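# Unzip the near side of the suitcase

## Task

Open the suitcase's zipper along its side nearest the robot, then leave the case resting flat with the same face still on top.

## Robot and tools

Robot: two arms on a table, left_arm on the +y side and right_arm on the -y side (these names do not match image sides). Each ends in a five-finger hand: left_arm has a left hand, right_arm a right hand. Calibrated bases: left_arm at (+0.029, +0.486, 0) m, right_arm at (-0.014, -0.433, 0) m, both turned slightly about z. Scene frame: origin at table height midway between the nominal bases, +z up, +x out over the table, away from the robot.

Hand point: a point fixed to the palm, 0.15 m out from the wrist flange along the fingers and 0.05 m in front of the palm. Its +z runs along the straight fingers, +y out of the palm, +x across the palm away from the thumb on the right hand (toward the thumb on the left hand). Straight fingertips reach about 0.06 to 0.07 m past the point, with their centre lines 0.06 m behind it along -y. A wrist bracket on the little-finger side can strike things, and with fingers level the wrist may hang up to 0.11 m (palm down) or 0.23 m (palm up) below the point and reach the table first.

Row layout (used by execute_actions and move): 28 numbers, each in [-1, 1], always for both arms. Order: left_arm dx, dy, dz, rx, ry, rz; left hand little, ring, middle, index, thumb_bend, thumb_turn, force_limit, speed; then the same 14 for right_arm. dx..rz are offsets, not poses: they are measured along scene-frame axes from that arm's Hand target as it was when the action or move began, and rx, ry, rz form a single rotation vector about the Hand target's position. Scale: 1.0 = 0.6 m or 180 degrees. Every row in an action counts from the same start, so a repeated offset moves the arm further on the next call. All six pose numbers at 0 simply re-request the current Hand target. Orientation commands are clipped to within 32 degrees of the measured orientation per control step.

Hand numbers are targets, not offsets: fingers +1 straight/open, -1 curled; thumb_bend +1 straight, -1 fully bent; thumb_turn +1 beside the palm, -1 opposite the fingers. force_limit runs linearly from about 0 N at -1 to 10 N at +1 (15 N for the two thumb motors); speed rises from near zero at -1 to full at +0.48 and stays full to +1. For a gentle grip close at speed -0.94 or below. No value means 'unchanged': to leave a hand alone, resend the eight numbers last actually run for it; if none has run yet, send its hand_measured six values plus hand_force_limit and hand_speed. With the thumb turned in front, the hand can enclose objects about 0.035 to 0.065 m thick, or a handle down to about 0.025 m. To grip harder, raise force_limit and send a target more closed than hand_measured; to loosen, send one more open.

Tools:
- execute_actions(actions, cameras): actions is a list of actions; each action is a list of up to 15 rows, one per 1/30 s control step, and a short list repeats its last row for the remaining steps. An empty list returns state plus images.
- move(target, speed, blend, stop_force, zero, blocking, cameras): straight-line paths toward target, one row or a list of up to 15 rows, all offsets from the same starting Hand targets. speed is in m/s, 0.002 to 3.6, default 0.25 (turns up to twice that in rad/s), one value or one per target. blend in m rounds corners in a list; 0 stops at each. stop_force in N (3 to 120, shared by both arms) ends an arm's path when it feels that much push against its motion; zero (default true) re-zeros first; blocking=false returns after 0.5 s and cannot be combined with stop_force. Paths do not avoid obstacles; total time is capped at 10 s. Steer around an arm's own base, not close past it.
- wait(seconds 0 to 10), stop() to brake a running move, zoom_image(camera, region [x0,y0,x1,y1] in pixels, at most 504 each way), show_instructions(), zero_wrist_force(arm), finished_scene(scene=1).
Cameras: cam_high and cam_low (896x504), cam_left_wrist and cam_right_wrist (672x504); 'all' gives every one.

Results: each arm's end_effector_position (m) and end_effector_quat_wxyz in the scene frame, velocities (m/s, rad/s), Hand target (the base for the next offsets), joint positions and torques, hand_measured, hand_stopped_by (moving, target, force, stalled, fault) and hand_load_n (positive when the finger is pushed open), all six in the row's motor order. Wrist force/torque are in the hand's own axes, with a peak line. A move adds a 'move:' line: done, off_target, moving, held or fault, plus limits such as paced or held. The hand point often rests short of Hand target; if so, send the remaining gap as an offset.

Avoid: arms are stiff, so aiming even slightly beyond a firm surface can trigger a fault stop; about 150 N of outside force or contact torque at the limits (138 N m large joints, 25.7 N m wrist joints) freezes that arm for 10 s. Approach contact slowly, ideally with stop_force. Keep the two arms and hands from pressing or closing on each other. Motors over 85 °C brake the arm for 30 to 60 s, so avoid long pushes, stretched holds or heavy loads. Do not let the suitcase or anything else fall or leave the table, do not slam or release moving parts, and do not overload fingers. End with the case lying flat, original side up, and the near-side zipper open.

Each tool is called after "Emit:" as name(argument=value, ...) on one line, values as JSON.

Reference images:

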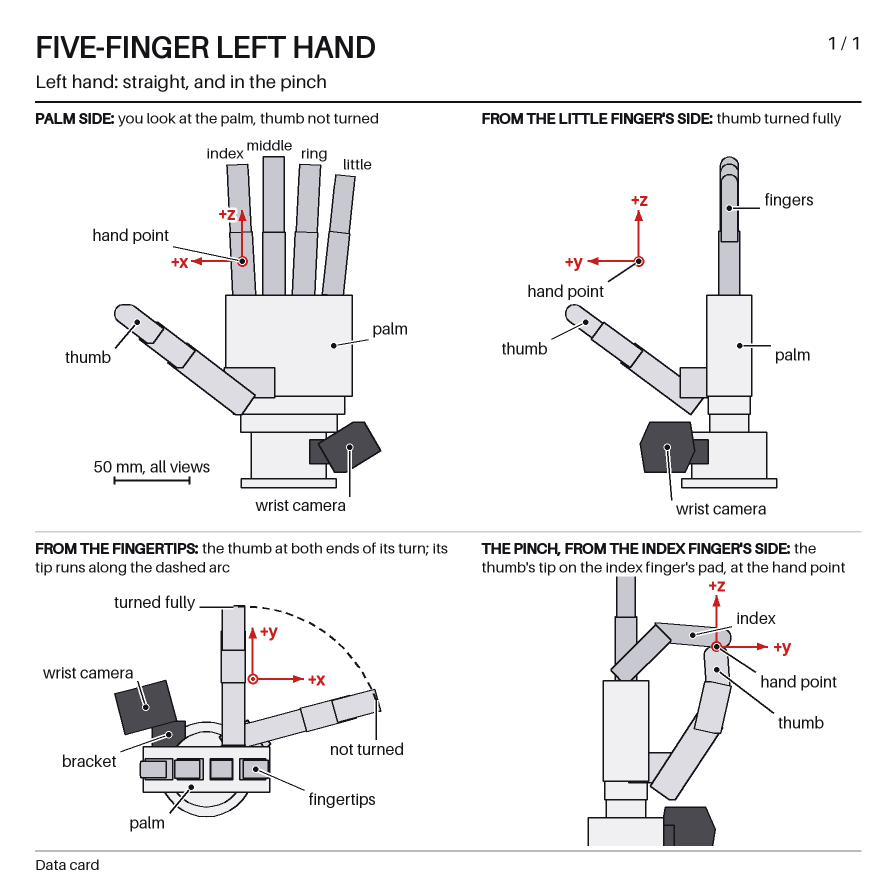

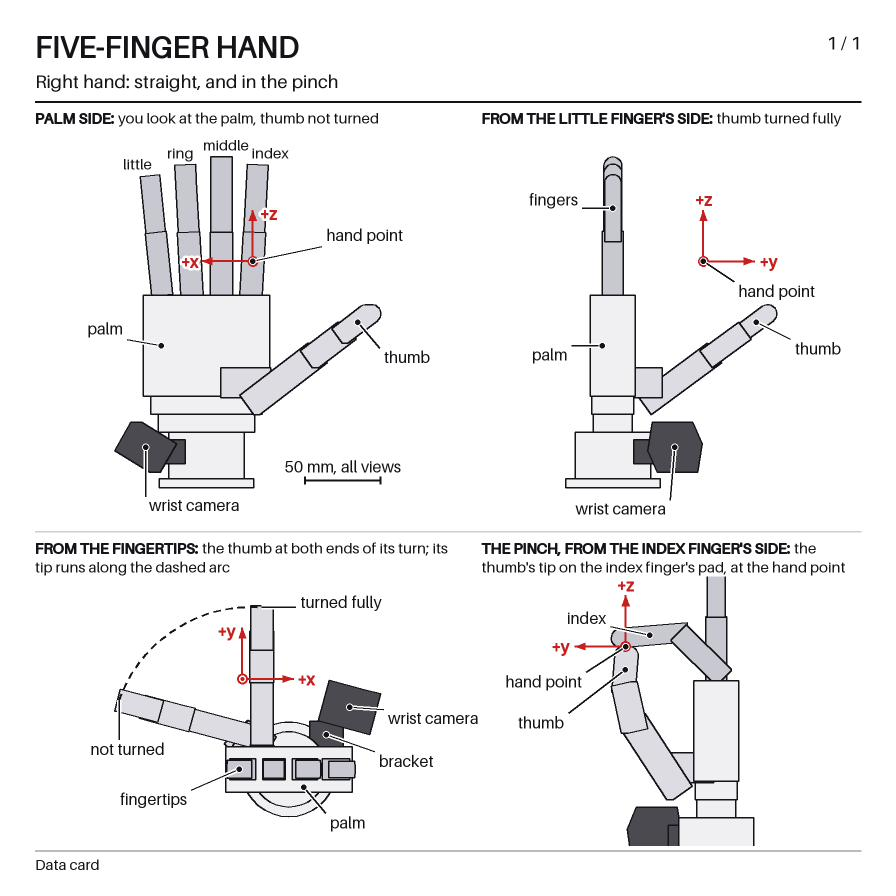

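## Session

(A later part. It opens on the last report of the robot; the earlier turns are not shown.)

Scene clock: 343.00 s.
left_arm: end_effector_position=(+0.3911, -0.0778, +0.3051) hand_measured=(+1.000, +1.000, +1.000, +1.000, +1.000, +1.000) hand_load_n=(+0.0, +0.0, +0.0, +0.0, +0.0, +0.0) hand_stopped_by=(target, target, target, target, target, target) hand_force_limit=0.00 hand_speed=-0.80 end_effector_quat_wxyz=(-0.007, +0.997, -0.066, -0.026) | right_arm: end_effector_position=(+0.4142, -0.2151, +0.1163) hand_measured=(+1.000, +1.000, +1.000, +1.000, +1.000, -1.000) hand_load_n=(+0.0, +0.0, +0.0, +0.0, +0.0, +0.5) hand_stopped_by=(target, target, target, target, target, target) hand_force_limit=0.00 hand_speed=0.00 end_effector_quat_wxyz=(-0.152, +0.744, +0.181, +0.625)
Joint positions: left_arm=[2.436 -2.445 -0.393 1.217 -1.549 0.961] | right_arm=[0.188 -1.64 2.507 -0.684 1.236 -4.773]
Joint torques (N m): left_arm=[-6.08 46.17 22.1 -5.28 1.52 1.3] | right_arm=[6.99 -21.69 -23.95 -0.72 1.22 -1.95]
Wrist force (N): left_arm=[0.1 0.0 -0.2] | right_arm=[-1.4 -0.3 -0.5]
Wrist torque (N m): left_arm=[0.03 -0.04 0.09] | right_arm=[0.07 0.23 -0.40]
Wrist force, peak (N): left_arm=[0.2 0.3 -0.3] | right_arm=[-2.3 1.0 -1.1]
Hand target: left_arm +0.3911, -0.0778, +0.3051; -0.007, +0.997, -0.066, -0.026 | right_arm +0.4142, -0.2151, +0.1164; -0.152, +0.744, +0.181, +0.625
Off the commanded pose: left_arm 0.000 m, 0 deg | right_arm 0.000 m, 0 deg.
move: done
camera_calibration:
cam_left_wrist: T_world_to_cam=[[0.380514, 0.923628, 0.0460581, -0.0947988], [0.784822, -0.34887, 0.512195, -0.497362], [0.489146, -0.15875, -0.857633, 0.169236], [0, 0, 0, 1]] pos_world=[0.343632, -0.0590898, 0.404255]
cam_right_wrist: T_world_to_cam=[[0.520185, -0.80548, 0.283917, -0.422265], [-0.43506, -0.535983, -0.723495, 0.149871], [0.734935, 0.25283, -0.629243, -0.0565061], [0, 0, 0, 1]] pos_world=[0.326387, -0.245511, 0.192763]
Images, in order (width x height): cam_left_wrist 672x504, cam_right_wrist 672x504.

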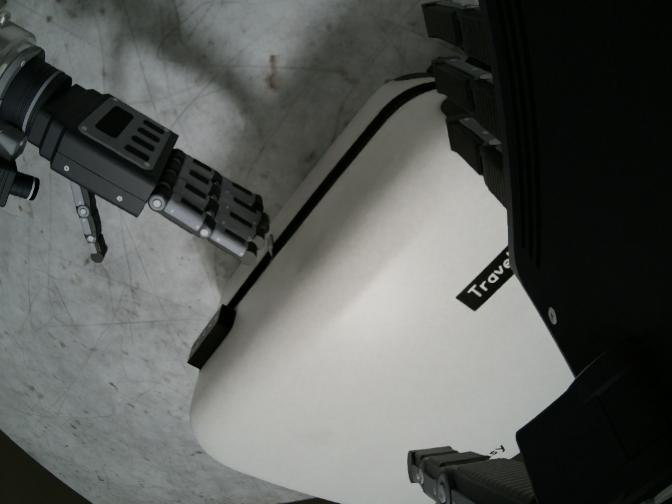

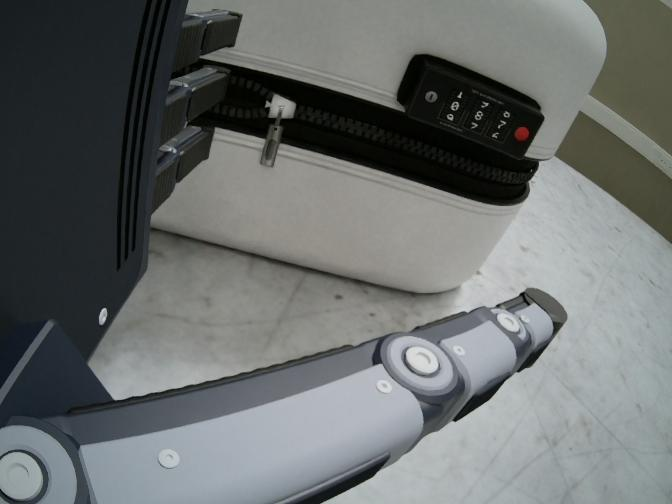

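Emit:
zoom_image(camera="cam_right_wrist", region=[150, 40, 350, 220])

Emit:
zoom_image(camera="cam_left_wrist", region=[150, 160, 330, 380])

Scaled by 2.520 from the camera's 672x504 image, which has a finer 960x720 frame.

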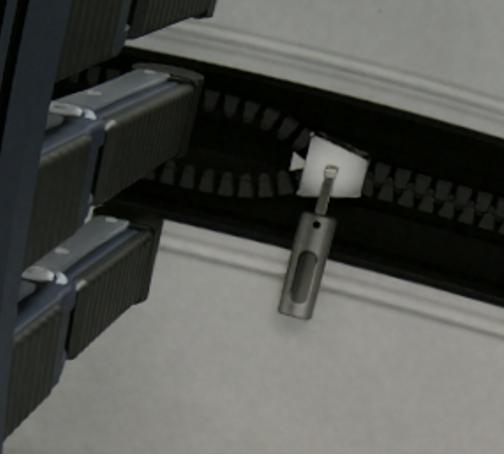

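Scaled by 2.291 from the camera's 672x504 image, which has a finer 960x720 frame.

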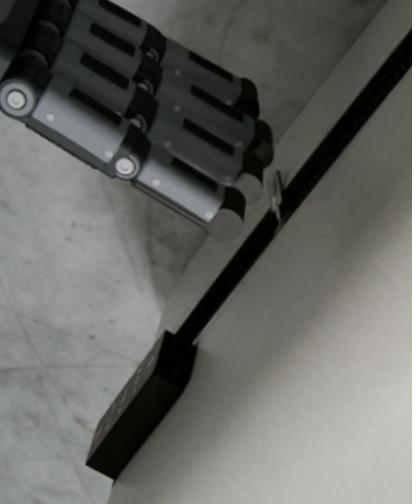

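Emit:
zoom_image(camera="cam_right_wrist", region=[360, 40, 560, 220])

Scaled by 2.520 from the camera's 672x504 image, which has a finer 960x720 frame.

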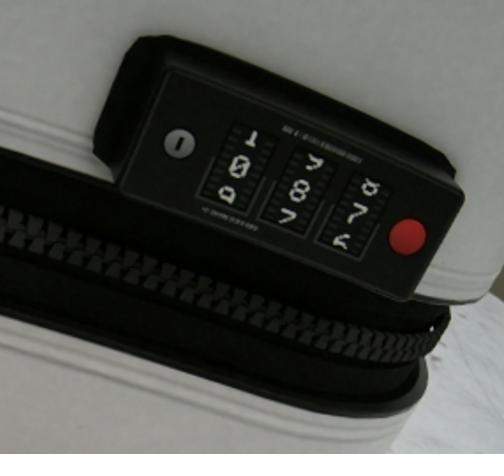

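Emit:
move(target=[[0,0,0,0,0,0,1,1,1,1,1,1,0,-0.8,0,0,0,0,0,0,-1,-1,-1,1,1,-1,0,0],[0,0,0,0,0,0,1,1,1,1,1,1,0,-0.8,0.0297,0.0152,0.0083,0,0,0,-1,-1,-1,1,1,-1,0,0]], speed=0.05, cameras=["cam_left_wrist"])

Emit:
zoom_image(camera="cam_left_wrist", region=[150, 160, 330, 380])

Scene clock: 374.83 s.
left_arm: end_effector_position=(+0.3911, -0.0778, +0.3051) hand_measured=(+1.000, +1.000, +1.000, +1.000, +1.000, +1.000) hand_load_n=(+0.5, +0.0, +0.0, +0.0, +0.0, +0.0) hand_stopped_by=(target, target, target, target, target, target) hand_force_limit=0.00 hand_speed=-0.80 end_effector_quat_wxyz=(-0.007, +0.997, -0.066, -0.026) | right_arm: end_effector_position=(+0.4320, -0.2060, +0.1213) hand_measured=(-1.000, -1.000, -1.000, +1.000, +1.000, -1.000) hand_load_n=(+0.0, +0.0, +0.0, +0.0, +0.0, +0.0) hand_stopped_by=(target, target, target, target, target, target) hand_force_limit=0.00 hand_speed=0.00 end_effector_quat_wxyz=(-0.152, +0.744, +0.181, +0.625)
Joint positions: left_arm=[2.436 -2.445 -0.393 1.217 -1.549 0.961] | right_arm=[0.217 -1.598 2.448 -0.669 1.265 -4.767]
Joint torques (N m): left_arm=[-6.4 46.76 22.28 -5.21 1.35 1.23] | right_arm=[-7.17 -24.65 -3.18 -2.23 -1.31 0]
Wrist force (N): left_arm=[0.1 0.1 0.0] | right_arm=[-1.4 -0.2 -0.6]
Wrist torque (N m): left_arm=[0.03 -0.02 0.08] | right_arm=[0.12 0.29 -0.56]
Wrist force, peak (N): left_arm=[0.3 0.2 -0.4] | right_arm=[-1.7 -0.1 -1.1]
Hand target: left_arm +0.3911, -0.0778, +0.3051; -0.007, +0.997, -0.066, -0.026 | right_arm +0.4320, -0.2060, +0.1214; -0.152, +0.744, +0.181, +0.625
Off the commanded pose: left_arm 0.000 m, 0 deg | right_arm 0.000 m, 0 deg.
move: done
camera_calibration:
cam_left_wrist: T_world_to_cam=[[0.380514, 0.923628, 0.0460581, -0.0947988], [0.784822, -0.34887, 0.512195, -0.497362], [0.489146, -0.15875, -0.857633, 0.169236], [0, 0, 0, 1]] pos_world=[0.343632, -0.0590898, 0.404255]
Images, in order (width x height): cam_left_wrist 672x504.

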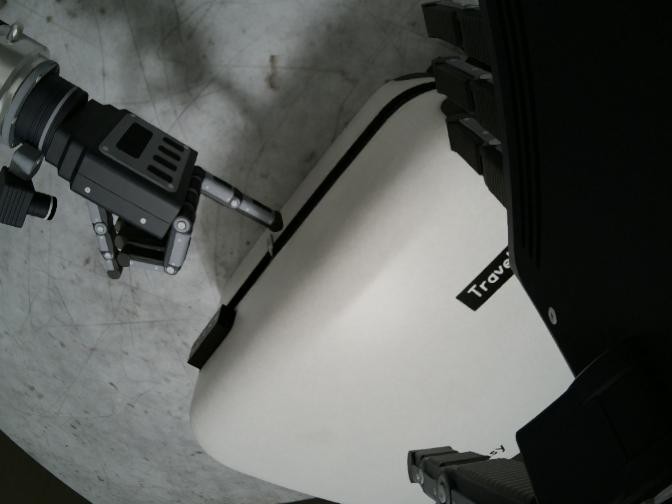

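Scaled by 2.291 from the camera's 672x504 image, which has a finer 960x720 frame.

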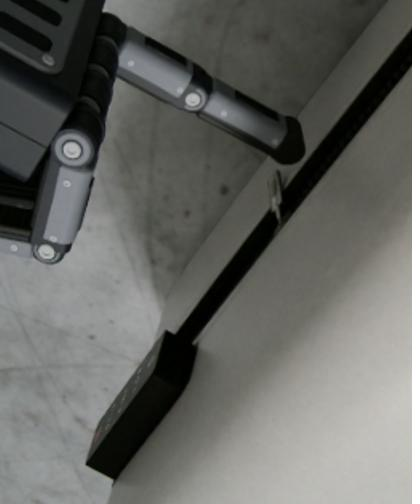

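Emit:
move(target=[0,0,0,0,0,0,1,1,1,1,1,1,0,-0.8,0.0371,0.0190,0,0,0,0,-1,-1,-1,1,1,-1,0,0], speed=0.015, stop_force=3, cameras=["cam_left_wrist"])

Emit:
zoom_image(camera="cam_left_wrist", region=[190, 180, 330, 320])

Scene clock: 383.77 s.
left_arm: end_effector_position=(+0.3911, -0.0778, +0.3051) hand_measured=(+1.000, +1.000, +1.000, +1.000, +1.000, +1.000) hand_load_n=(+0.0, +0.0, +0.0, +0.0, +0.0, +0.5) hand_stopped_by=(target, target, target, target, target, target) hand_force_limit=0.00 hand_speed=-0.80 end_effector_quat_wxyz=(-0.007, +0.997, -0.066, -0.026) | right_arm: end_effector_position=(+0.4451, -0.1993, +0.1213) hand_measured=(-1.000, -1.000, -1.000, +1.000, +1.000, -1.000) hand_load_n=(+0.0, +0.0, +0.0, +0.0, +0.0, +0.0) hand_stopped_by=(target, target, target, target, target, target) hand_force_limit=0.00 hand_speed=0.00 end_effector_quat_wxyz=(-0.152, +0.744, +0.181, +0.625)
Joint positions: left_arm=[2.436 -2.445 -0.393 1.217 -1.549 0.961] | right_arm=[0.235 -1.559 2.41 -0.671 1.282 -4.764]
Joint torques (N m): left_arm=[-6.02 47.15 21.96 -5.16 1.25 1.2] | right_arm=[-7.68 -24.35 -3.5 -1.53 -1.45 -1.74]
Wrist force (N): left_arm=[0.2 0.0 0.0] | right_arm=[-1.3 0.1 -2.2]
Wrist torque (N m): left_arm=[0.01 -0.04 0.10] | right_arm=[0.26 0.29 -0.55]
Wrist force, peak (N): left_arm=[0.4 0.1 -0.2] | right_arm=[-1.3 0.0 -6.3]
Hand target: left_arm +0.3911, -0.0778, +0.3051; -0.007, +0.997, -0.066, -0.026 | right_arm +0.4451, -0.1993, +0.1213; -0.152, +0.744, +0.181, +0.625 (not the last commanded pose)
Off the commanded pose: left_arm 0.000 m, 0 deg | right_arm 0.010 m, 0 deg.
move: contact (right_arm)
camera_calibration:
cam_left_wrist: T_world_to_cam=[[0.380514, 0.923628, 0.0460581, -0.0947988], [0.784822, -0.34887, 0.512195, -0.497362], [0.489146, -0.15875, -0.857633, 0.169236], [0, 0, 0, 1]] pos_world=[0.343632, -0.0590898, 0.404255]
Images, in order (width x height): cam_left_wrist 672x504.

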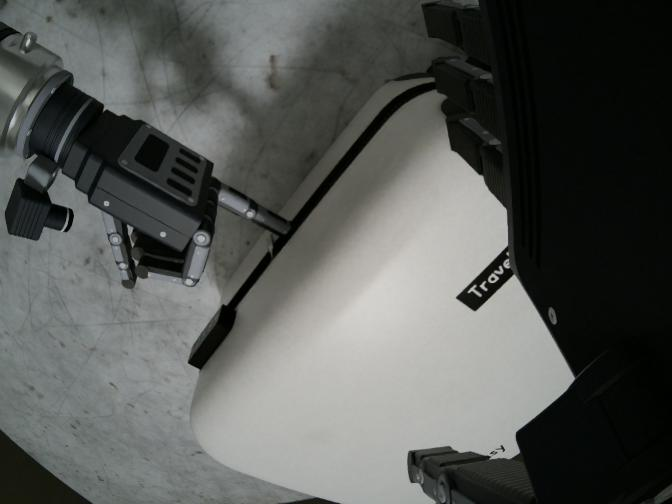

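Scaled by 3.600 from the camera's 672x504 image, which has a finer 960x720 frame.

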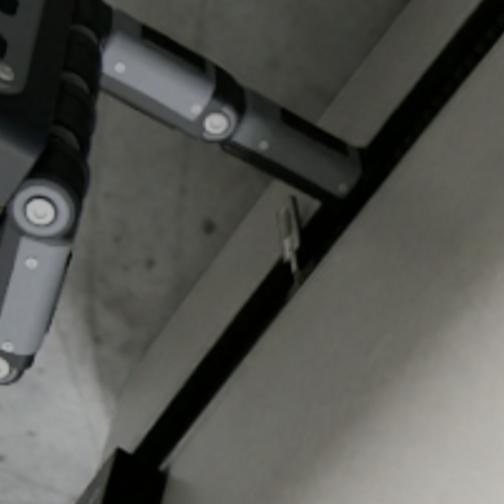

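Emit:
move(target=[0,0,0,0,0,0,1,1,1,1,1,1,0,-0.8,0.0288,-0.0601,0,0,0,0,-1,-1,-1,1,1,-1,0,0], speed=0.03, stop_force=10, cameras=["cam_left_wrist"])

Emit:
zoom_image(camera="cam_left_wrist", region=[170, 180, 310, 320])

Scene clock: 395.30 s.
left_arm: end_effector_position=(+0.3911, -0.0778, +0.3051) hand_measured=(+1.000, +1.000, +1.000, +1.000, +1.000, +1.000) hand_load_n=(+0.0, +0.0, +0.0, +0.0, +0.0, +0.0) hand_stopped_by=(target, target, target, target, target, target) hand_force_limit=0.00 hand_speed=-0.80 end_effector_quat_wxyz=(-0.007, +0.997, -0.066, -0.026) | right_arm: end_effector_position=(+0.4624, -0.2354, +0.1213) hand_measured=(-1.000, -1.000, -1.000, +1.000, +1.000, -1.000) hand_load_n=(+0.0, +0.0, +0.0, -0.5, +0.0, +0.0) hand_stopped_by=(target, target, target, target, target, target) hand_force_limit=0.00 hand_speed=0.00 end_effector_quat_wxyz=(-0.152, +0.744, +0.181, +0.625)
Joint positions: left_arm=[2.436 -2.445 -0.393 1.217 -1.549 0.961] | right_arm=[0.079 -1.574 2.425 -0.661 1.129 -4.795]
Joint torques (N m): left_arm=[-6.23 47.37 22.19 -5.03 1.25 1.16] | right_arm=[4.07 -14.8 -12.3 -2.21 -0.93 1.94]
Wrist force (N): left_arm=[0.1 0.0 -0.1] | right_arm=[-1.2 0.4 -1.2]
Wrist torque (N m): left_arm=[0.00 -0.02 0.09] | right_arm=[0.17 0.31 -0.38]
Wrist force, peak (N): left_arm=[0.4 0.1 0.2] | right_arm=[-1.7 -4.2 -4.7]
Hand target: left_arm +0.3911, -0.0778, +0.3051; -0.007, +0.997, -0.066, -0.026 | right_arm +0.4624, -0.2354, +0.1213; -0.152, +0.744, +0.181, +0.625
Off the commanded pose: left_arm 0.000 m, 0 deg | right_arm 0.000 m, 0 deg.
move: done
camera_calibration:
cam_left_wrist: T_world_to_cam=[[0.380514, 0.923628, 0.0460581, -0.0947988], [0.784822, -0.34887, 0.512195, -0.497362], [0.489146, -0.15875, -0.857633, 0.169236], [0, 0, 0, 1]] pos_world=[0.343632, -0.0590898, 0.404255]
Images, in order (width x height): cam_left_wrist 672x504.

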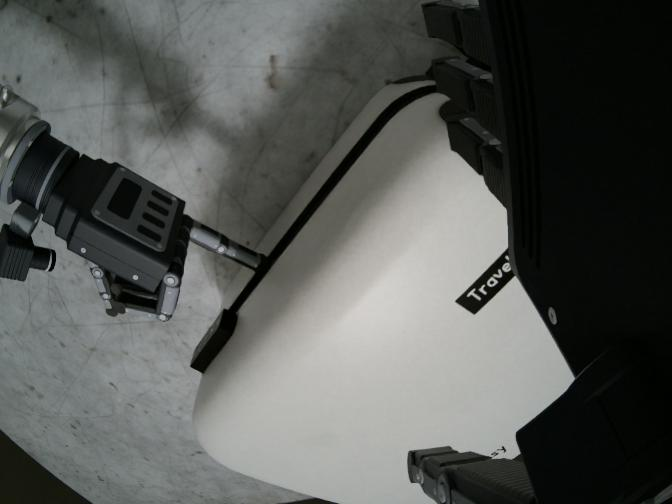

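Scaled by 3.600 from the camera's 672x504 image, which has a finer 960x720 frame.

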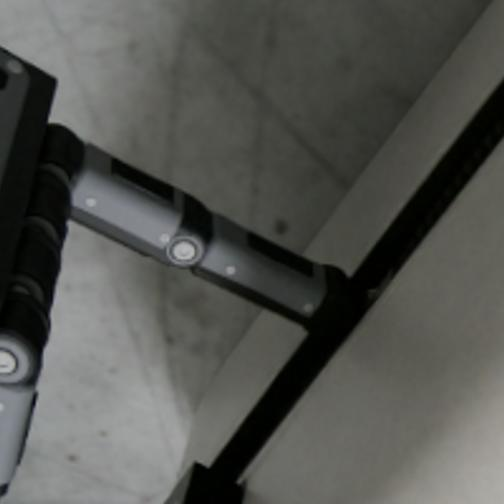

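Emit:
move(target=[[0,0,0,0,0,0,1,1,1,1,1,1,0,-0.8,-0.05,-0.025,0,0,0,0,-1,-1,-1,1,1,-1,0,0],[0,0,0,0,0,0,1,1,1,1,1,1,0,-0.8,-0.05,-0.025,0,0,0,0,1,1,1,1,1,-1,0,0]], speed=0.1, cameras=["cam_left_wrist","cam_right_wrist"])

Emit:
zoom_image(camera="cam_right_wrist", region=[150, 20, 350, 200])

Scene clock: 406.97 s.
left_arm: end_effector_position=(+0.3911, -0.0778, +0.3051) hand_measured=(+1.000, +1.000, +1.000, +1.000, +1.000, +1.000) hand_load_n=(+0.0, +0.0, +0.0, +0.0, +0.0, +0.0) hand_stopped_by=(target, target, target, target, target, target) hand_force_limit=0.00 hand_speed=-0.80 end_effector_quat_wxyz=(-0.007, +0.997, -0.066, -0.026) | right_arm: end_effector_position=(+0.4324, -0.2504, +0.1214) hand_measured=(+1.000, +1.000, +1.000, +1.000, +1.000, -1.000) hand_load_n=(+0.0, +0.0, +0.0, +0.0, +0.0, +0.0) hand_stopped_by=(target, target, target, target, target, target) hand_force_limit=0.00 hand_speed=0.00 end_effector_quat_wxyz=(-0.152, +0.744, +0.181, +0.625)
Joint positions: left_arm=[2.436 -2.445 -0.393 1.217 -1.549 0.961] | right_arm=[0.01 -1.67 2.514 -0.646 1.061 -4.81]
Joint torques (N m): left_arm=[-5.95 47.64 21.68 -4.96 1.22 0.83] | right_arm=[-5.81 -20.05 -9.06 -1.79 -1.05 1.71]
Wrist force (N): left_arm=[0.1 0.2 -0.2] | right_arm=[-1.6 0.0 -0.4]
Wrist torque (N m): left_arm=[0.05 -0.03 0.09] | right_arm=[0.11 0.26 -0.42]
Wrist force, peak (N): left_arm=[0.3 0.4 -0.1] | right_arm=[-1.5 0.6 -1.5]
Hand target: left_arm +0.3911, -0.0778, +0.3051; -0.007, +0.997, -0.066, -0.026 | right_arm +0.4324, -0.2504, +0.1213; -0.152, +0.744, +0.181, +0.625
Off the commanded pose: left_arm 0.000 m, 0 deg | right_arm 0.000 m, 0 deg.
move: done
camera_calibration:
cam_left_wrist: T_world_to_cam=[[0.380514, 0.923628, 0.0460581, -0.0947988], [0.784822, -0.34887, 0.512195, -0.497362], [0.489146, -0.15875, -0.857633, 0.169236], [0, 0, 0, 1]] pos_world=[0.343632, -0.0590898, 0.404255]
cam_right_wrist: T_world_to_cam=[[0.520244, -0.805409, 0.284011, -0.461523], [-0.434993, -0.53609, -0.723456, 0.14248], [0.734933, 0.252831, -0.629245, -0.0578349], [0, 0, 0, 1]] pos_world=[0.344587, -0.280711, 0.197763]
Images, in order (width x height): cam_left_wrist 672x504, cam_right_wrist 672x504.

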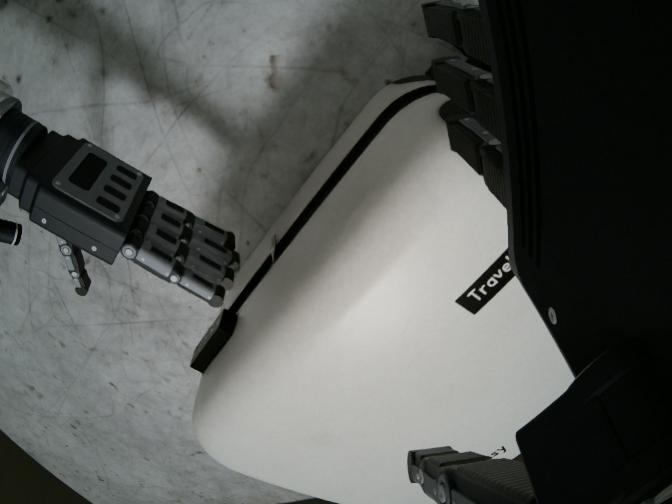

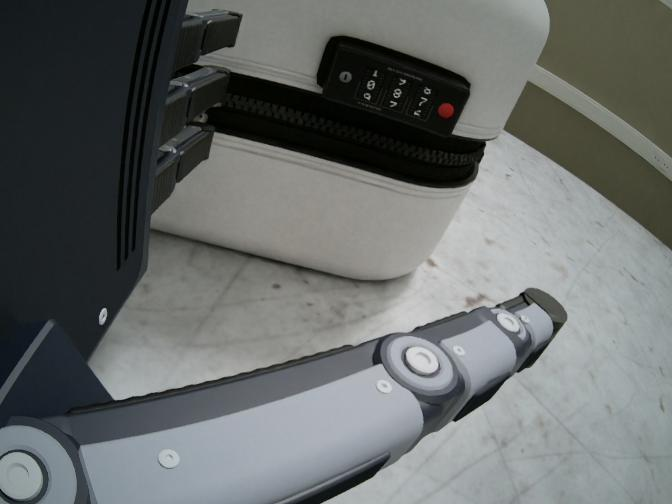

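Scaled by 2.520 from the camera's 672x504 image, which has a finer 960x720 frame.

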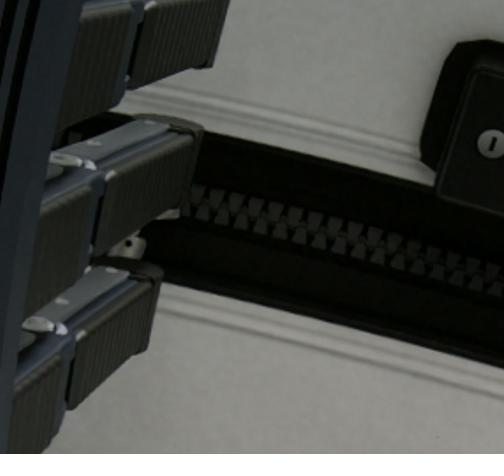

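Emit:
zoom_image(camera="cam_left_wrist", region=[220, 200, 320, 300])

Scaled by 5.040 from the camera's 672x504 image, which has a finer 960x720 frame.

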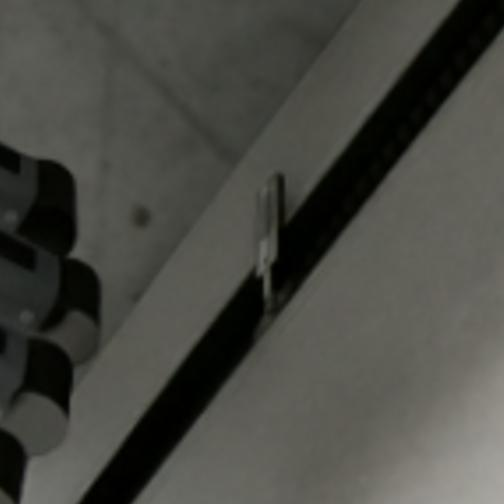

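Emit:
move(target=[[0,0,0,0,0,0,1,1,1,1,1,1,0,-0.8,-0.1462,0.09,0.08,0.3795,0.2934,-0.1730,1,1,1,1,1,-1,0,0],[0,0,0,0,0,0,1,1,1,1,1,1,0,-0.8,-0.1462,0.1187,-0.0172,0.3795,0.2934,-0.1730,1,1,1,1,1,-1,0,0]], speed=0.3, blend=[0.03,0], cameras=["cam_left_wrist","cam_right_wrist","cam_high"])

Scene clock: 459.50 s.
left_arm: end_effector_position=(+0.3911, -0.0778, +0.3051) hand_measured=(+1.000, +1.000, +1.000, +1.000, +1.000, +1.000) hand_load_n=(+0.0, +0.0, +0.0, +0.0, +0.0, +0.0) hand_stopped_by=(target, target, target, target, target, target) hand_force_limit=0.00 hand_speed=-0.80 end_effector_quat_wxyz=(-0.007, +0.997, -0.066, -0.026) | right_arm: end_effector_position=(+0.3448, -0.1791, +0.1112) hand_measured=(+1.000, +1.000, +1.000, +1.000, +1.000, -1.000) hand_load_n=(+0.0, +0.0, +0.0, +0.0, +0.0, +0.0) hand_stopped_by=(target, target, target, target, target, target) hand_force_limit=0.00 hand_speed=0.00 end_effector_quat_wxyz=(-0.426, +0.738, -0.452, +0.262)
Joint positions: left_arm=[2.436 -2.445 -0.393 1.217 -1.549 0.961] | right_arm=[0.092 -1.727 2.292 0.001 1.203 -3.368]
Joint torques (N m): left_arm=[-5.41 48.31 21.81 -4.88 1.04 0.78] | right_arm=[5.37 -1.61 -6.73 -1.17 0.25 -1.09]
Wrist force (N): left_arm=[0.2 0.2 -0.1] | right_arm=[-1.9 1.0 -0.3]
Wrist torque (N m): left_arm=[0.04 -0.04 0.09] | right_arm=[0.24 0.34 -0.30]
Wrist force, peak (N): left_arm=[0.5 0.2 -0.1] | right_arm=[-2.6 3.3 0.8]
Hand target: left_arm +0.3911, -0.0778, +0.3051; -0.007, +0.997, -0.066, -0.026 | right_arm +0.3447, -0.1791, +0.1110; -0.426, +0.739, -0.452, +0.262
Off the commanded pose: left_arm 0.000 m, 0 deg | right_arm 0.000 m, 0 deg.
move: done
camera_calibration:
cam_left_wrist: T_world_to_cam=[[0.380514, 0.923628, 0.0460581, -0.0947988], [0.784822, -0.34887, 0.512195, -0.497362], [0.489146, -0.15875, -0.857633, 0.169236], [0, 0, 0, 1]] pos_world=[0.343632, -0.0590898, 0.404255]
cam_right_wrist: T_world_to_cam=[[-0.258172, -0.464909, -0.846881, 0.0993659], [-0.881075, 0.472892, 0.00899414, 0.388246], [0.396302, 0.748487, -0.531706, 0.176907], [0, 0, 0, 1]] pos_world=[0.297618, -0.269815, 0.174722]
Images, in order (width x height): cam_high 896x504, cam_left_wrist 672x504, cam_right_wrist 672x504.

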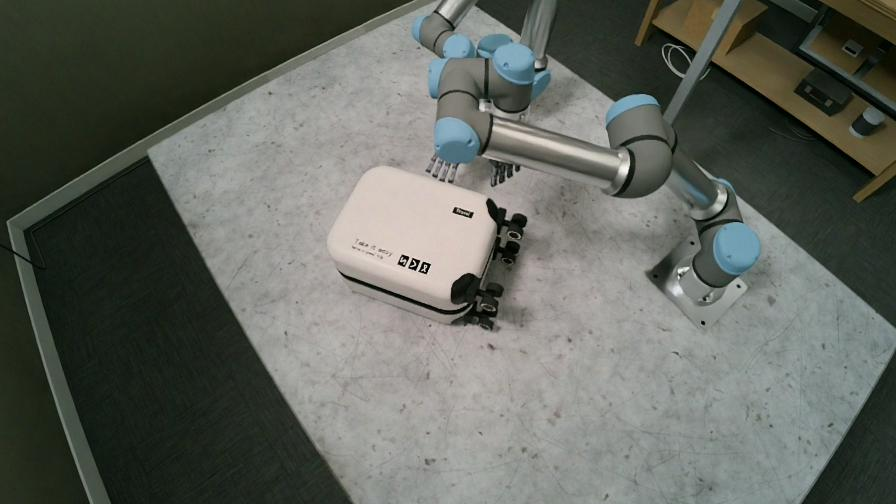

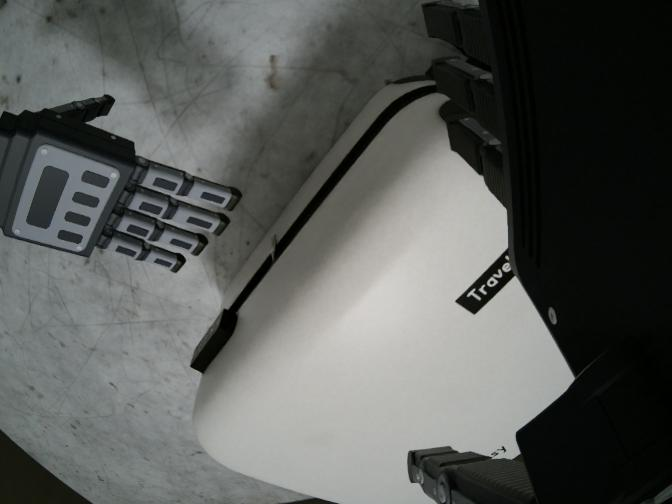

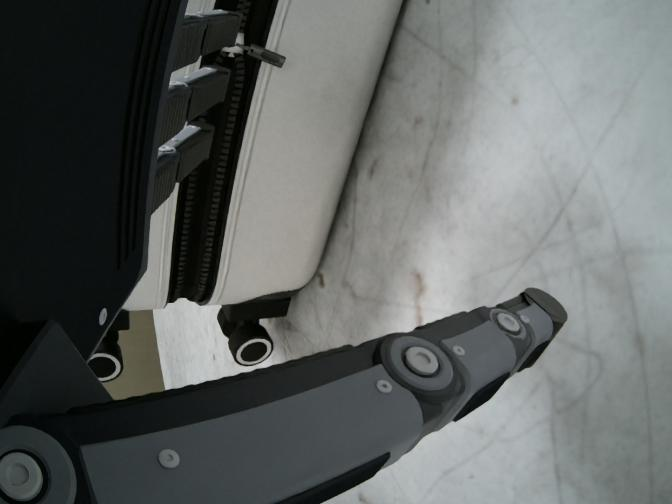

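Emit:
zoom_image(camera="cam_right_wrist", region=[150, 0, 320, 160])

Emit:
zoom_image(camera="cam_left_wrist", region=[150, 160, 330, 380])

Scaled by 2.965 from the camera's 672x504 image, which has a finer 960x720 frame.

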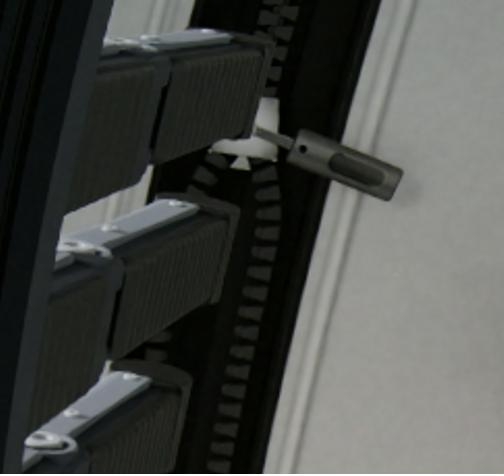

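Scaled by 2.291 from the camera's 672x504 image, which has a finer 960x720 frame.

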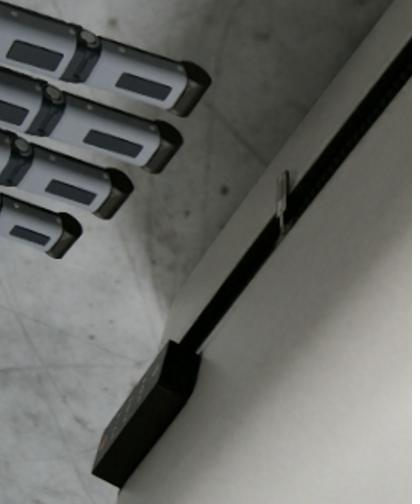

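Emit:
move(target=[[0,0,0,0,0,0,1,1,1,1,1,1,0,-0.8,0,0,0,0,0,0,-1,-1,-1,1,1,-1,0,0],[0,0,0,0,0,0,1,1,1,1,1,1,0,-0.8,0.0812,0.0205,-0.0402,0,0,0,-1,-1,-1,1,1,-1,0,0]], speed=0.08, cameras=["cam_left_wrist"])

Emit:
zoom_image(camera="cam_left_wrist", region=[180, 160, 320, 320])

Scene clock: 481.90 s.
left_arm: end_effector_position=(+0.3911, -0.0778, +0.3051) hand_measured=(+1.000, +1.000, +1.000, +1.000, +1.000, +1.000) hand_load_n=(+0.0, +0.5, +0.0, +0.0, +0.0, +0.0) hand_stopped_by=(target, target, target, target, target, target) hand_force_limit=0.00 hand_speed=-0.80 end_effector_quat_wxyz=(-0.007, +0.997, -0.066, -0.026) | right_arm: end_effector_position=(+0.3934, -0.1668, +0.0870) hand_measured=(-1.000, -1.000, -1.000, +1.000, +1.000, -1.000) hand_load_n=(+0.0, +0.0, +0.0, +0.0, +0.0, +0.0) hand_stopped_by=(target, target, target, target, target, target) hand_force_limit=0.00 hand_speed=0.00 end_effector_quat_wxyz=(-0.426, +0.739, -0.452, +0.262)
Joint positions: left_arm=[2.436 -2.445 -0.393 1.217 -1.549 0.961] | right_arm=[0.131 -1.552 2.207 -0.097 1.236 -3.346]
Joint torques (N m): left_arm=[-5.17 48.75 21.8 -4.85 0.96 0.75] | right_arm=[-7.39 -11.04 -6.81 0.18 -1.6 -1.9]
Wrist force (N): left_arm=[0.4 0.0 -0.1] | right_arm=[-2.0 0.8 -0.3]
Wrist torque (N m): left_arm=[0.01 -0.07 0.11] | right_arm=[0.22 0.36 -0.47]
Wrist force, peak (N): left_arm=[0.3 0.3 -0.3] | right_arm=[-2.1 1.2 -1.0]
Hand target: left_arm +0.3911, -0.0778, +0.3051; -0.007, +0.997, -0.066, -0.026 | right_arm +0.3934, -0.1668, +0.0869; -0.426, +0.739, -0.452, +0.262
Off the commanded pose: left_arm 0.000 m, 0 deg | right_arm 0.000 m, 0 deg.
move: done
camera_calibration:
cam_left_wrist: T_world_to_cam=[[0.380514, 0.923628, 0.0460581, -0.0947988], [0.784822, -0.34887, 0.512195, -0.497362], [0.489146, -0.15875, -0.857633, 0.169236], [0, 0, 0, 1]] pos_world=[0.343632, -0.0590898, 0.404255]
Images, in order (width x height): cam_left_wrist 672x504.

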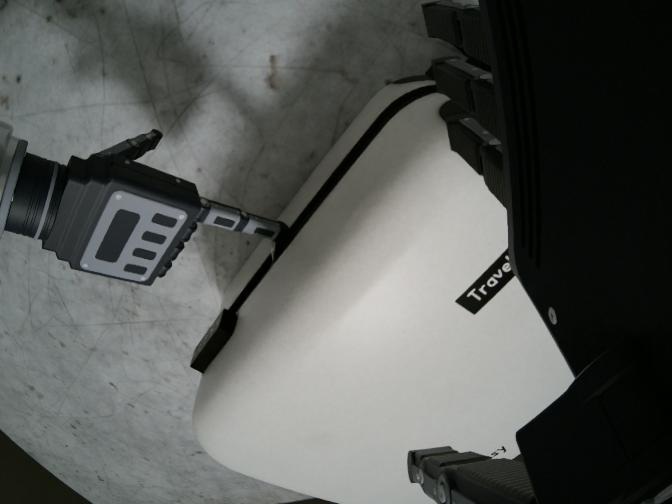

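Scaled by 3.150 from the camera's 672x504 image, which has a finer 960x720 frame.

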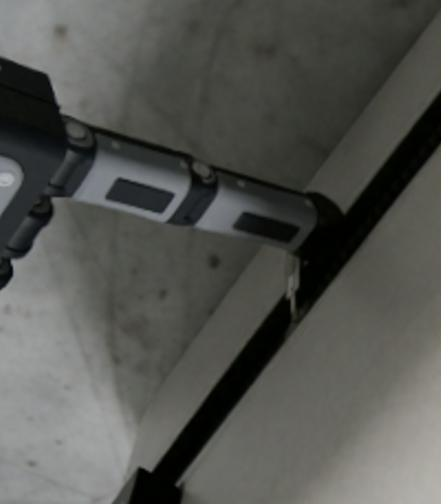

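Emit:
move(target=[0,0,0,0,0,0,1,1,1,1,1,1,0,-0.8,0.0340,0.0174,0,0,0,0,-1,-1,-1,1,1,-1,0,0], speed=0.015, stop_force=3, cameras=["cam_left_wrist"])

Emit:
zoom_image(camera="cam_left_wrist", region=[200, 180, 320, 300])

Scene clock: 487.37 s.
left_arm: end_effector_position=(+0.3911, -0.0778, +0.3051) hand_measured=(+1.000, +1.000, +1.000, +1.000, +1.000, +1.000) hand_load_n=(+0.0, +0.0, +0.0, +0.0, +0.0, -0.5) hand_stopped_by=(target, target, target, target, target, target) hand_force_limit=0.00 hand_speed=-0.80 end_effector_quat_wxyz=(-0.007, +0.997, -0.066, -0.026) | right_arm: end_effector_position=(+0.4029, -0.1620, +0.0869) hand_measured=(-1.000, -1.000, -1.000, +1.000, +1.000, -1.000) hand_load_n=(+0.0, +0.0, +0.0, +0.0, +0.0, +0.0) hand_stopped_by=(target, target, target, target, target, target) hand_force_limit=0.00 hand_speed=0.00 end_effector_quat_wxyz=(-0.426, +0.739, -0.452, +0.262)
Joint positions: left_arm=[2.436 -2.445 -0.393 1.217 -1.549 0.961] | right_arm=[0.146 -1.526 2.178 -0.098 1.249 -3.337]
Joint torques (N m): left_arm=[-5.16 49.54 21.49 -4.86 0.84 0.63] | right_arm=[-7.76 -28.41 -4.72 -0.48 -1.47 -2.02]
Wrist force (N): left_arm=[0.3 0.1 0.0] | right_arm=[-1.9 0.7 -0.3]
Wrist torque (N m): left_arm=[0.02 -0.06 0.10] | right_arm=[0.19 0.33 -0.41]
Wrist force, peak (N): left_arm=[0.3 0.4 -0.3] | right_arm=[-1.6 2.1 -8.3]
Hand target: left_arm +0.3911, -0.0778, +0.3051; -0.007, +0.997, -0.066, -0.026 | right_arm +0.4029, -0.1620, +0.0869; -0.426, +0.739, -0.452, +0.262 (not the last commanded pose)
Off the commanded pose: left_arm 0.000 m, 0 deg | right_arm 0.012 m, 0 deg.
move: contact (right_arm)
camera_calibration:
cam_left_wrist: T_world_to_cam=[[0.380514, 0.923628, 0.0460581, -0.0947988], [0.784822, -0.34887, 0.512195, -0.497362], [0.489146, -0.15875, -0.857633, 0.169236], [0, 0, 0, 1]] pos_world=[0.343632, -0.0590898, 0.404255]
Images, in order (width x height): cam_left_wrist 672x504.

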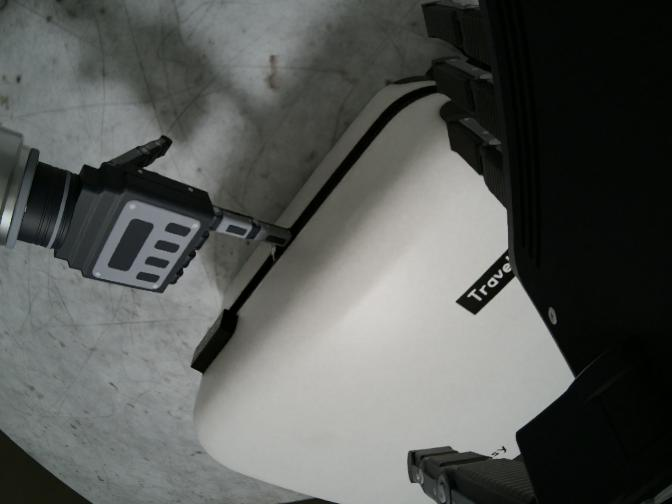

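Scaled by 4.200 from the camera's 672x504 image, which has a finer 960x720 frame.

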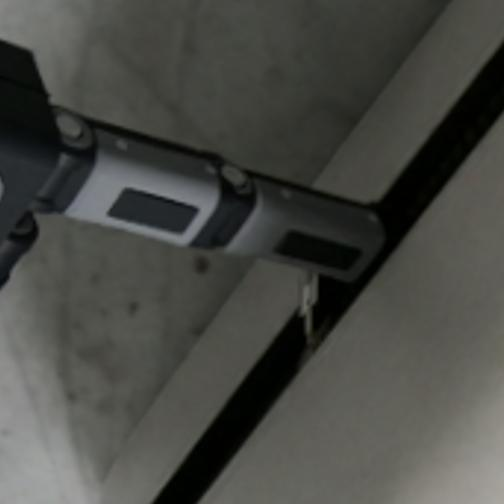

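Emit:
move(target=[0,0,0,0,0,0,1,1,1,1,1,1,0,-0.8,0.0227,-0.0445,0,0,0,0,-1,-1,-1,1,1,-1,0,0], speed=0.03, stop_force=12, cameras=["cam_left_wrist"])

Emit:
zoom_image(camera="cam_left_wrist", region=[190, 190, 310, 310])

Scene clock: 494.90 s.
left_arm: end_effector_position=(+0.3911, -0.0778, +0.3051) hand_measured=(+1.000, +1.000, +1.000, +1.000, +1.000, +1.000) hand_load_n=(+0.0, +0.0, +0.0, +0.0, +0.0, +0.0) hand_stopped_by=(target, target, target, target, target, target) hand_force_limit=0.00 hand_speed=-0.80 end_effector_quat_wxyz=(-0.007, +0.997, -0.066, -0.026) | right_arm: end_effector_position=(+0.4166, -0.1887, +0.0869) hand_measured=(-1.000, -1.000, -1.000, +1.000, +1.000, -1.000) hand_load_n=(+0.0, +0.0, +0.0, +0.0, +0.5, +0.0) hand_stopped_by=(target, target, target, target, target, target) hand_force_limit=0.00 hand_speed=0.00 end_effector_quat_wxyz=(-0.426, +0.739, -0.452, +0.262)
Joint positions: left_arm=[2.436 -2.445 -0.393 1.217 -1.549 0.961] | right_arm=[0.048 -1.522 2.178 -0.081 1.166 -3.394]
Joint torques (N m): left_arm=[-5.67 49.94 22.21 -4.78 0.85 0.54] | right_arm=[6.43 -27.39 -18.17 -1.25 -0.6 1.91]
Wrist force (N): left_arm=[0.0 0.2 -0.2] | right_arm=[-3.3 0.8 0.0]
Wrist torque (N m): left_arm=[0.04 -0.01 0.08] | right_arm=[0.19 0.27 -0.48]
Wrist force, peak (N): left_arm=[0.3 0.2 -0.3] | right_arm=[-7.0 1.1 -1.0]
Hand target: left_arm +0.3911, -0.0778, +0.3051; -0.007, +0.997, -0.066, -0.026 | right_arm +0.4165, -0.1887, +0.0869; -0.426, +0.739, -0.452, +0.262
Off the commanded pose: left_arm 0.000 m, 0 deg | right_arm 0.000 m, 0 deg.
move: done
camera_calibration:
cam_left_wrist: T_world_to_cam=[[0.380514, 0.923628, 0.0460581, -0.0947988], [0.784822, -0.34887, 0.512195, -0.497362], [0.489146, -0.15875, -0.857633, 0.169236], [0, 0, 0, 1]] pos_world=[0.343632, -0.0590898, 0.404255]
Images, in order (width x height): cam_left_wrist 672x504.

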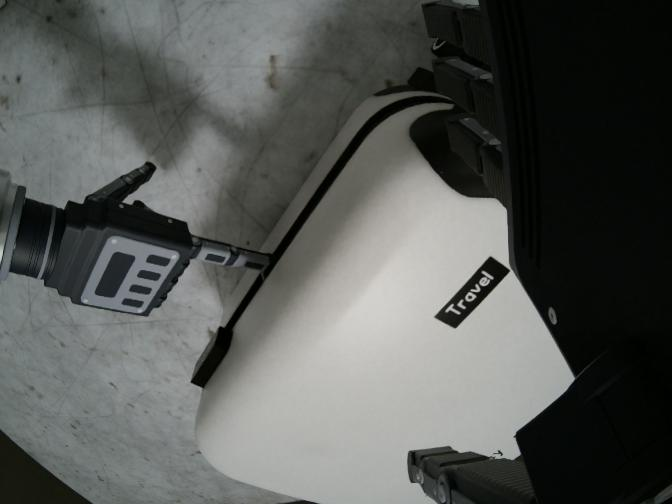

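Scaled by 4.200 from the camera's 672x504 image, which has a finer 960x720 frame.

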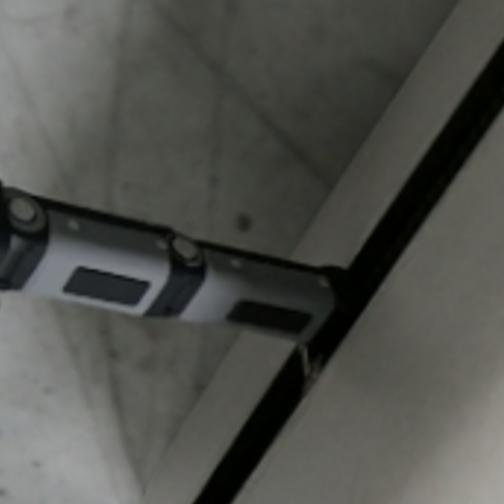

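Emit:
execute_actions(actions=[], cameras=["cam_left_wrist","cam_low","cam_high"])

Emit:
zoom_image(camera="cam_left_wrist", region=[150, 180, 350, 400])

Scene clock: 505.50 s.
left_arm: end_effector_position=(+0.3911, -0.0778, +0.3051) hand_measured=(+1.000, +1.000, +1.000, +1.000, +1.000, +1.000) hand_load_n=(+0.0, +0.0, +0.0, +0.0, +0.0, +0.0) hand_stopped_by=(target, target, target, target, target, target) hand_force_limit=0.00 hand_speed=-0.80 end_effector_quat_wxyz=(-0.007, +0.997, -0.066, -0.026) | right_arm: end_effector_position=(+0.4165, -0.1887, +0.0869) hand_measured=(-1.000, -1.000, -1.000, +1.000, +1.000, -1.000) hand_load_n=(+0.0, +0.0, +0.0, +0.0, +0.0, +0.0) hand_stopped_by=(target, target, target, target, target, target) hand_force_limit=0.00 hand_speed=0.00 end_effector_quat_wxyz=(-0.426, +0.739, -0.452, +0.262)
Joint positions: left_arm=[2.436 -2.445 -0.393 1.217 -1.549 0.961] | right_arm=[0.048 -1.522 2.178 -0.081 1.166 -3.394]
Joint velocities: within noise
Joint torques (N m): left_arm=[-4.82 49.93 22.07 -4.77 0.7 0.52] | right_arm=[7.14 -28.5 -4.84 -1.19 -0.75 1.67]
Motor temperatures (°C): left_arm=[29 32 31 40 36 34] | right_arm=[33 31 31 40 39 40]
Wrist force (N): left_arm=[0.3 0.1 0.0] | right_arm=[-3.2 1.0 0.1]
Wrist torque (N m): left_arm=[0.02 -0.06 0.10] | right_arm=[0.20 0.28 -0.48]
Wrist force, peak (N): left_arm=[0.3 0.2 -0.4] | right_arm=[-3.5 1.1 0.1]
Hand target: left_arm +0.3911, -0.0778, +0.3051; -0.007, +0.997, -0.066, -0.026 | right_arm +0.4165, -0.1887, +0.0869; -0.426, +0.739, -0.452, +0.262
Off the commanded pose: left_arm 0.000 m, 0 deg | right_arm 0.000 m, 0 deg.
camera_calibration:
cam_left_wrist: T_world_to_cam=[[0.380514, 0.923628, 0.0460581, -0.0947988], [0.784822, -0.34887, 0.512195, -0.497362], [0.489146, -0.15875, -0.857633, 0.169236], [0, 0, 0, 1]] pos_world=[0.343632, -0.0590898, 0.404255]
Images, in order (width x height): cam_high 896x504, cam_low 896x504, cam_left_wrist 672x504.

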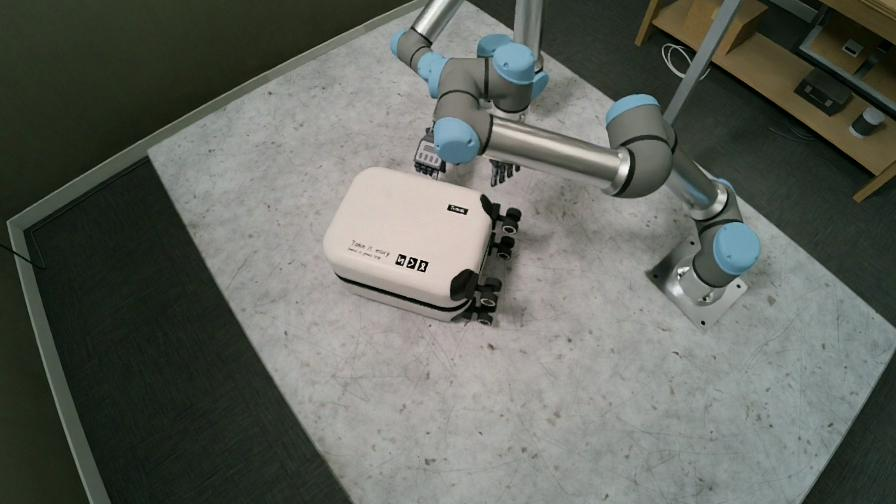

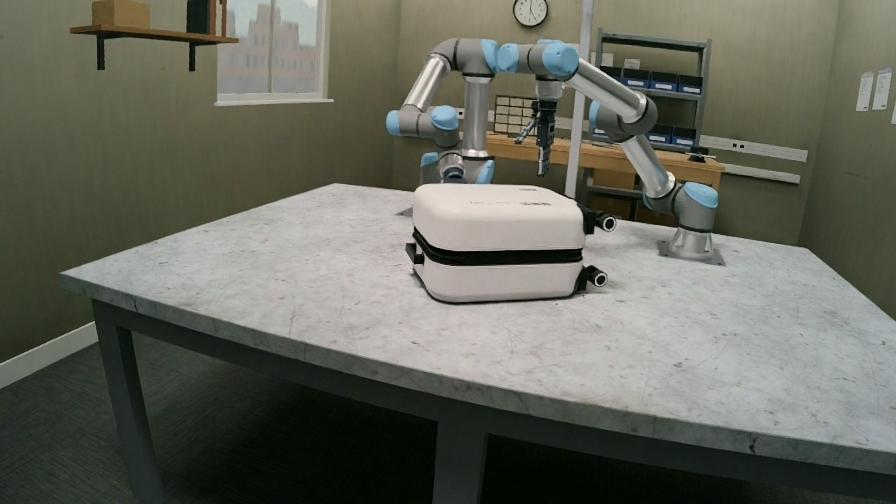

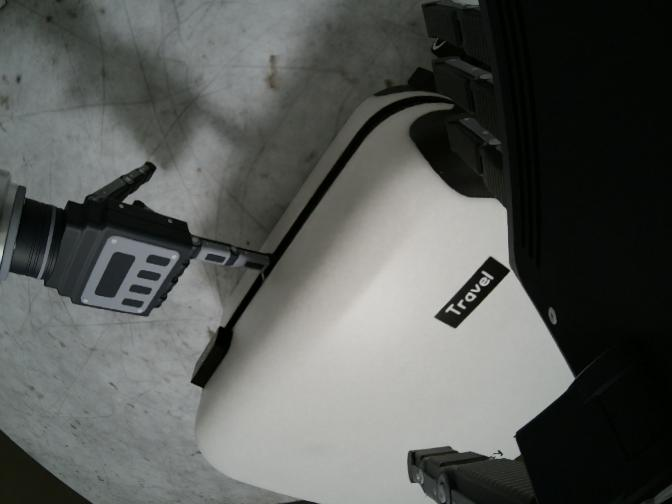

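Scaled by 2.291 from the camera's 672x504 image, which has a finer 960x720 frame.

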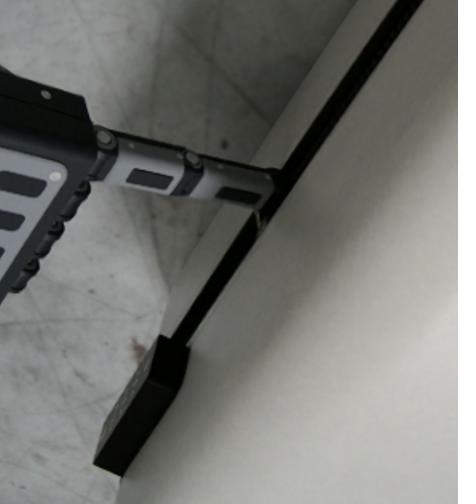

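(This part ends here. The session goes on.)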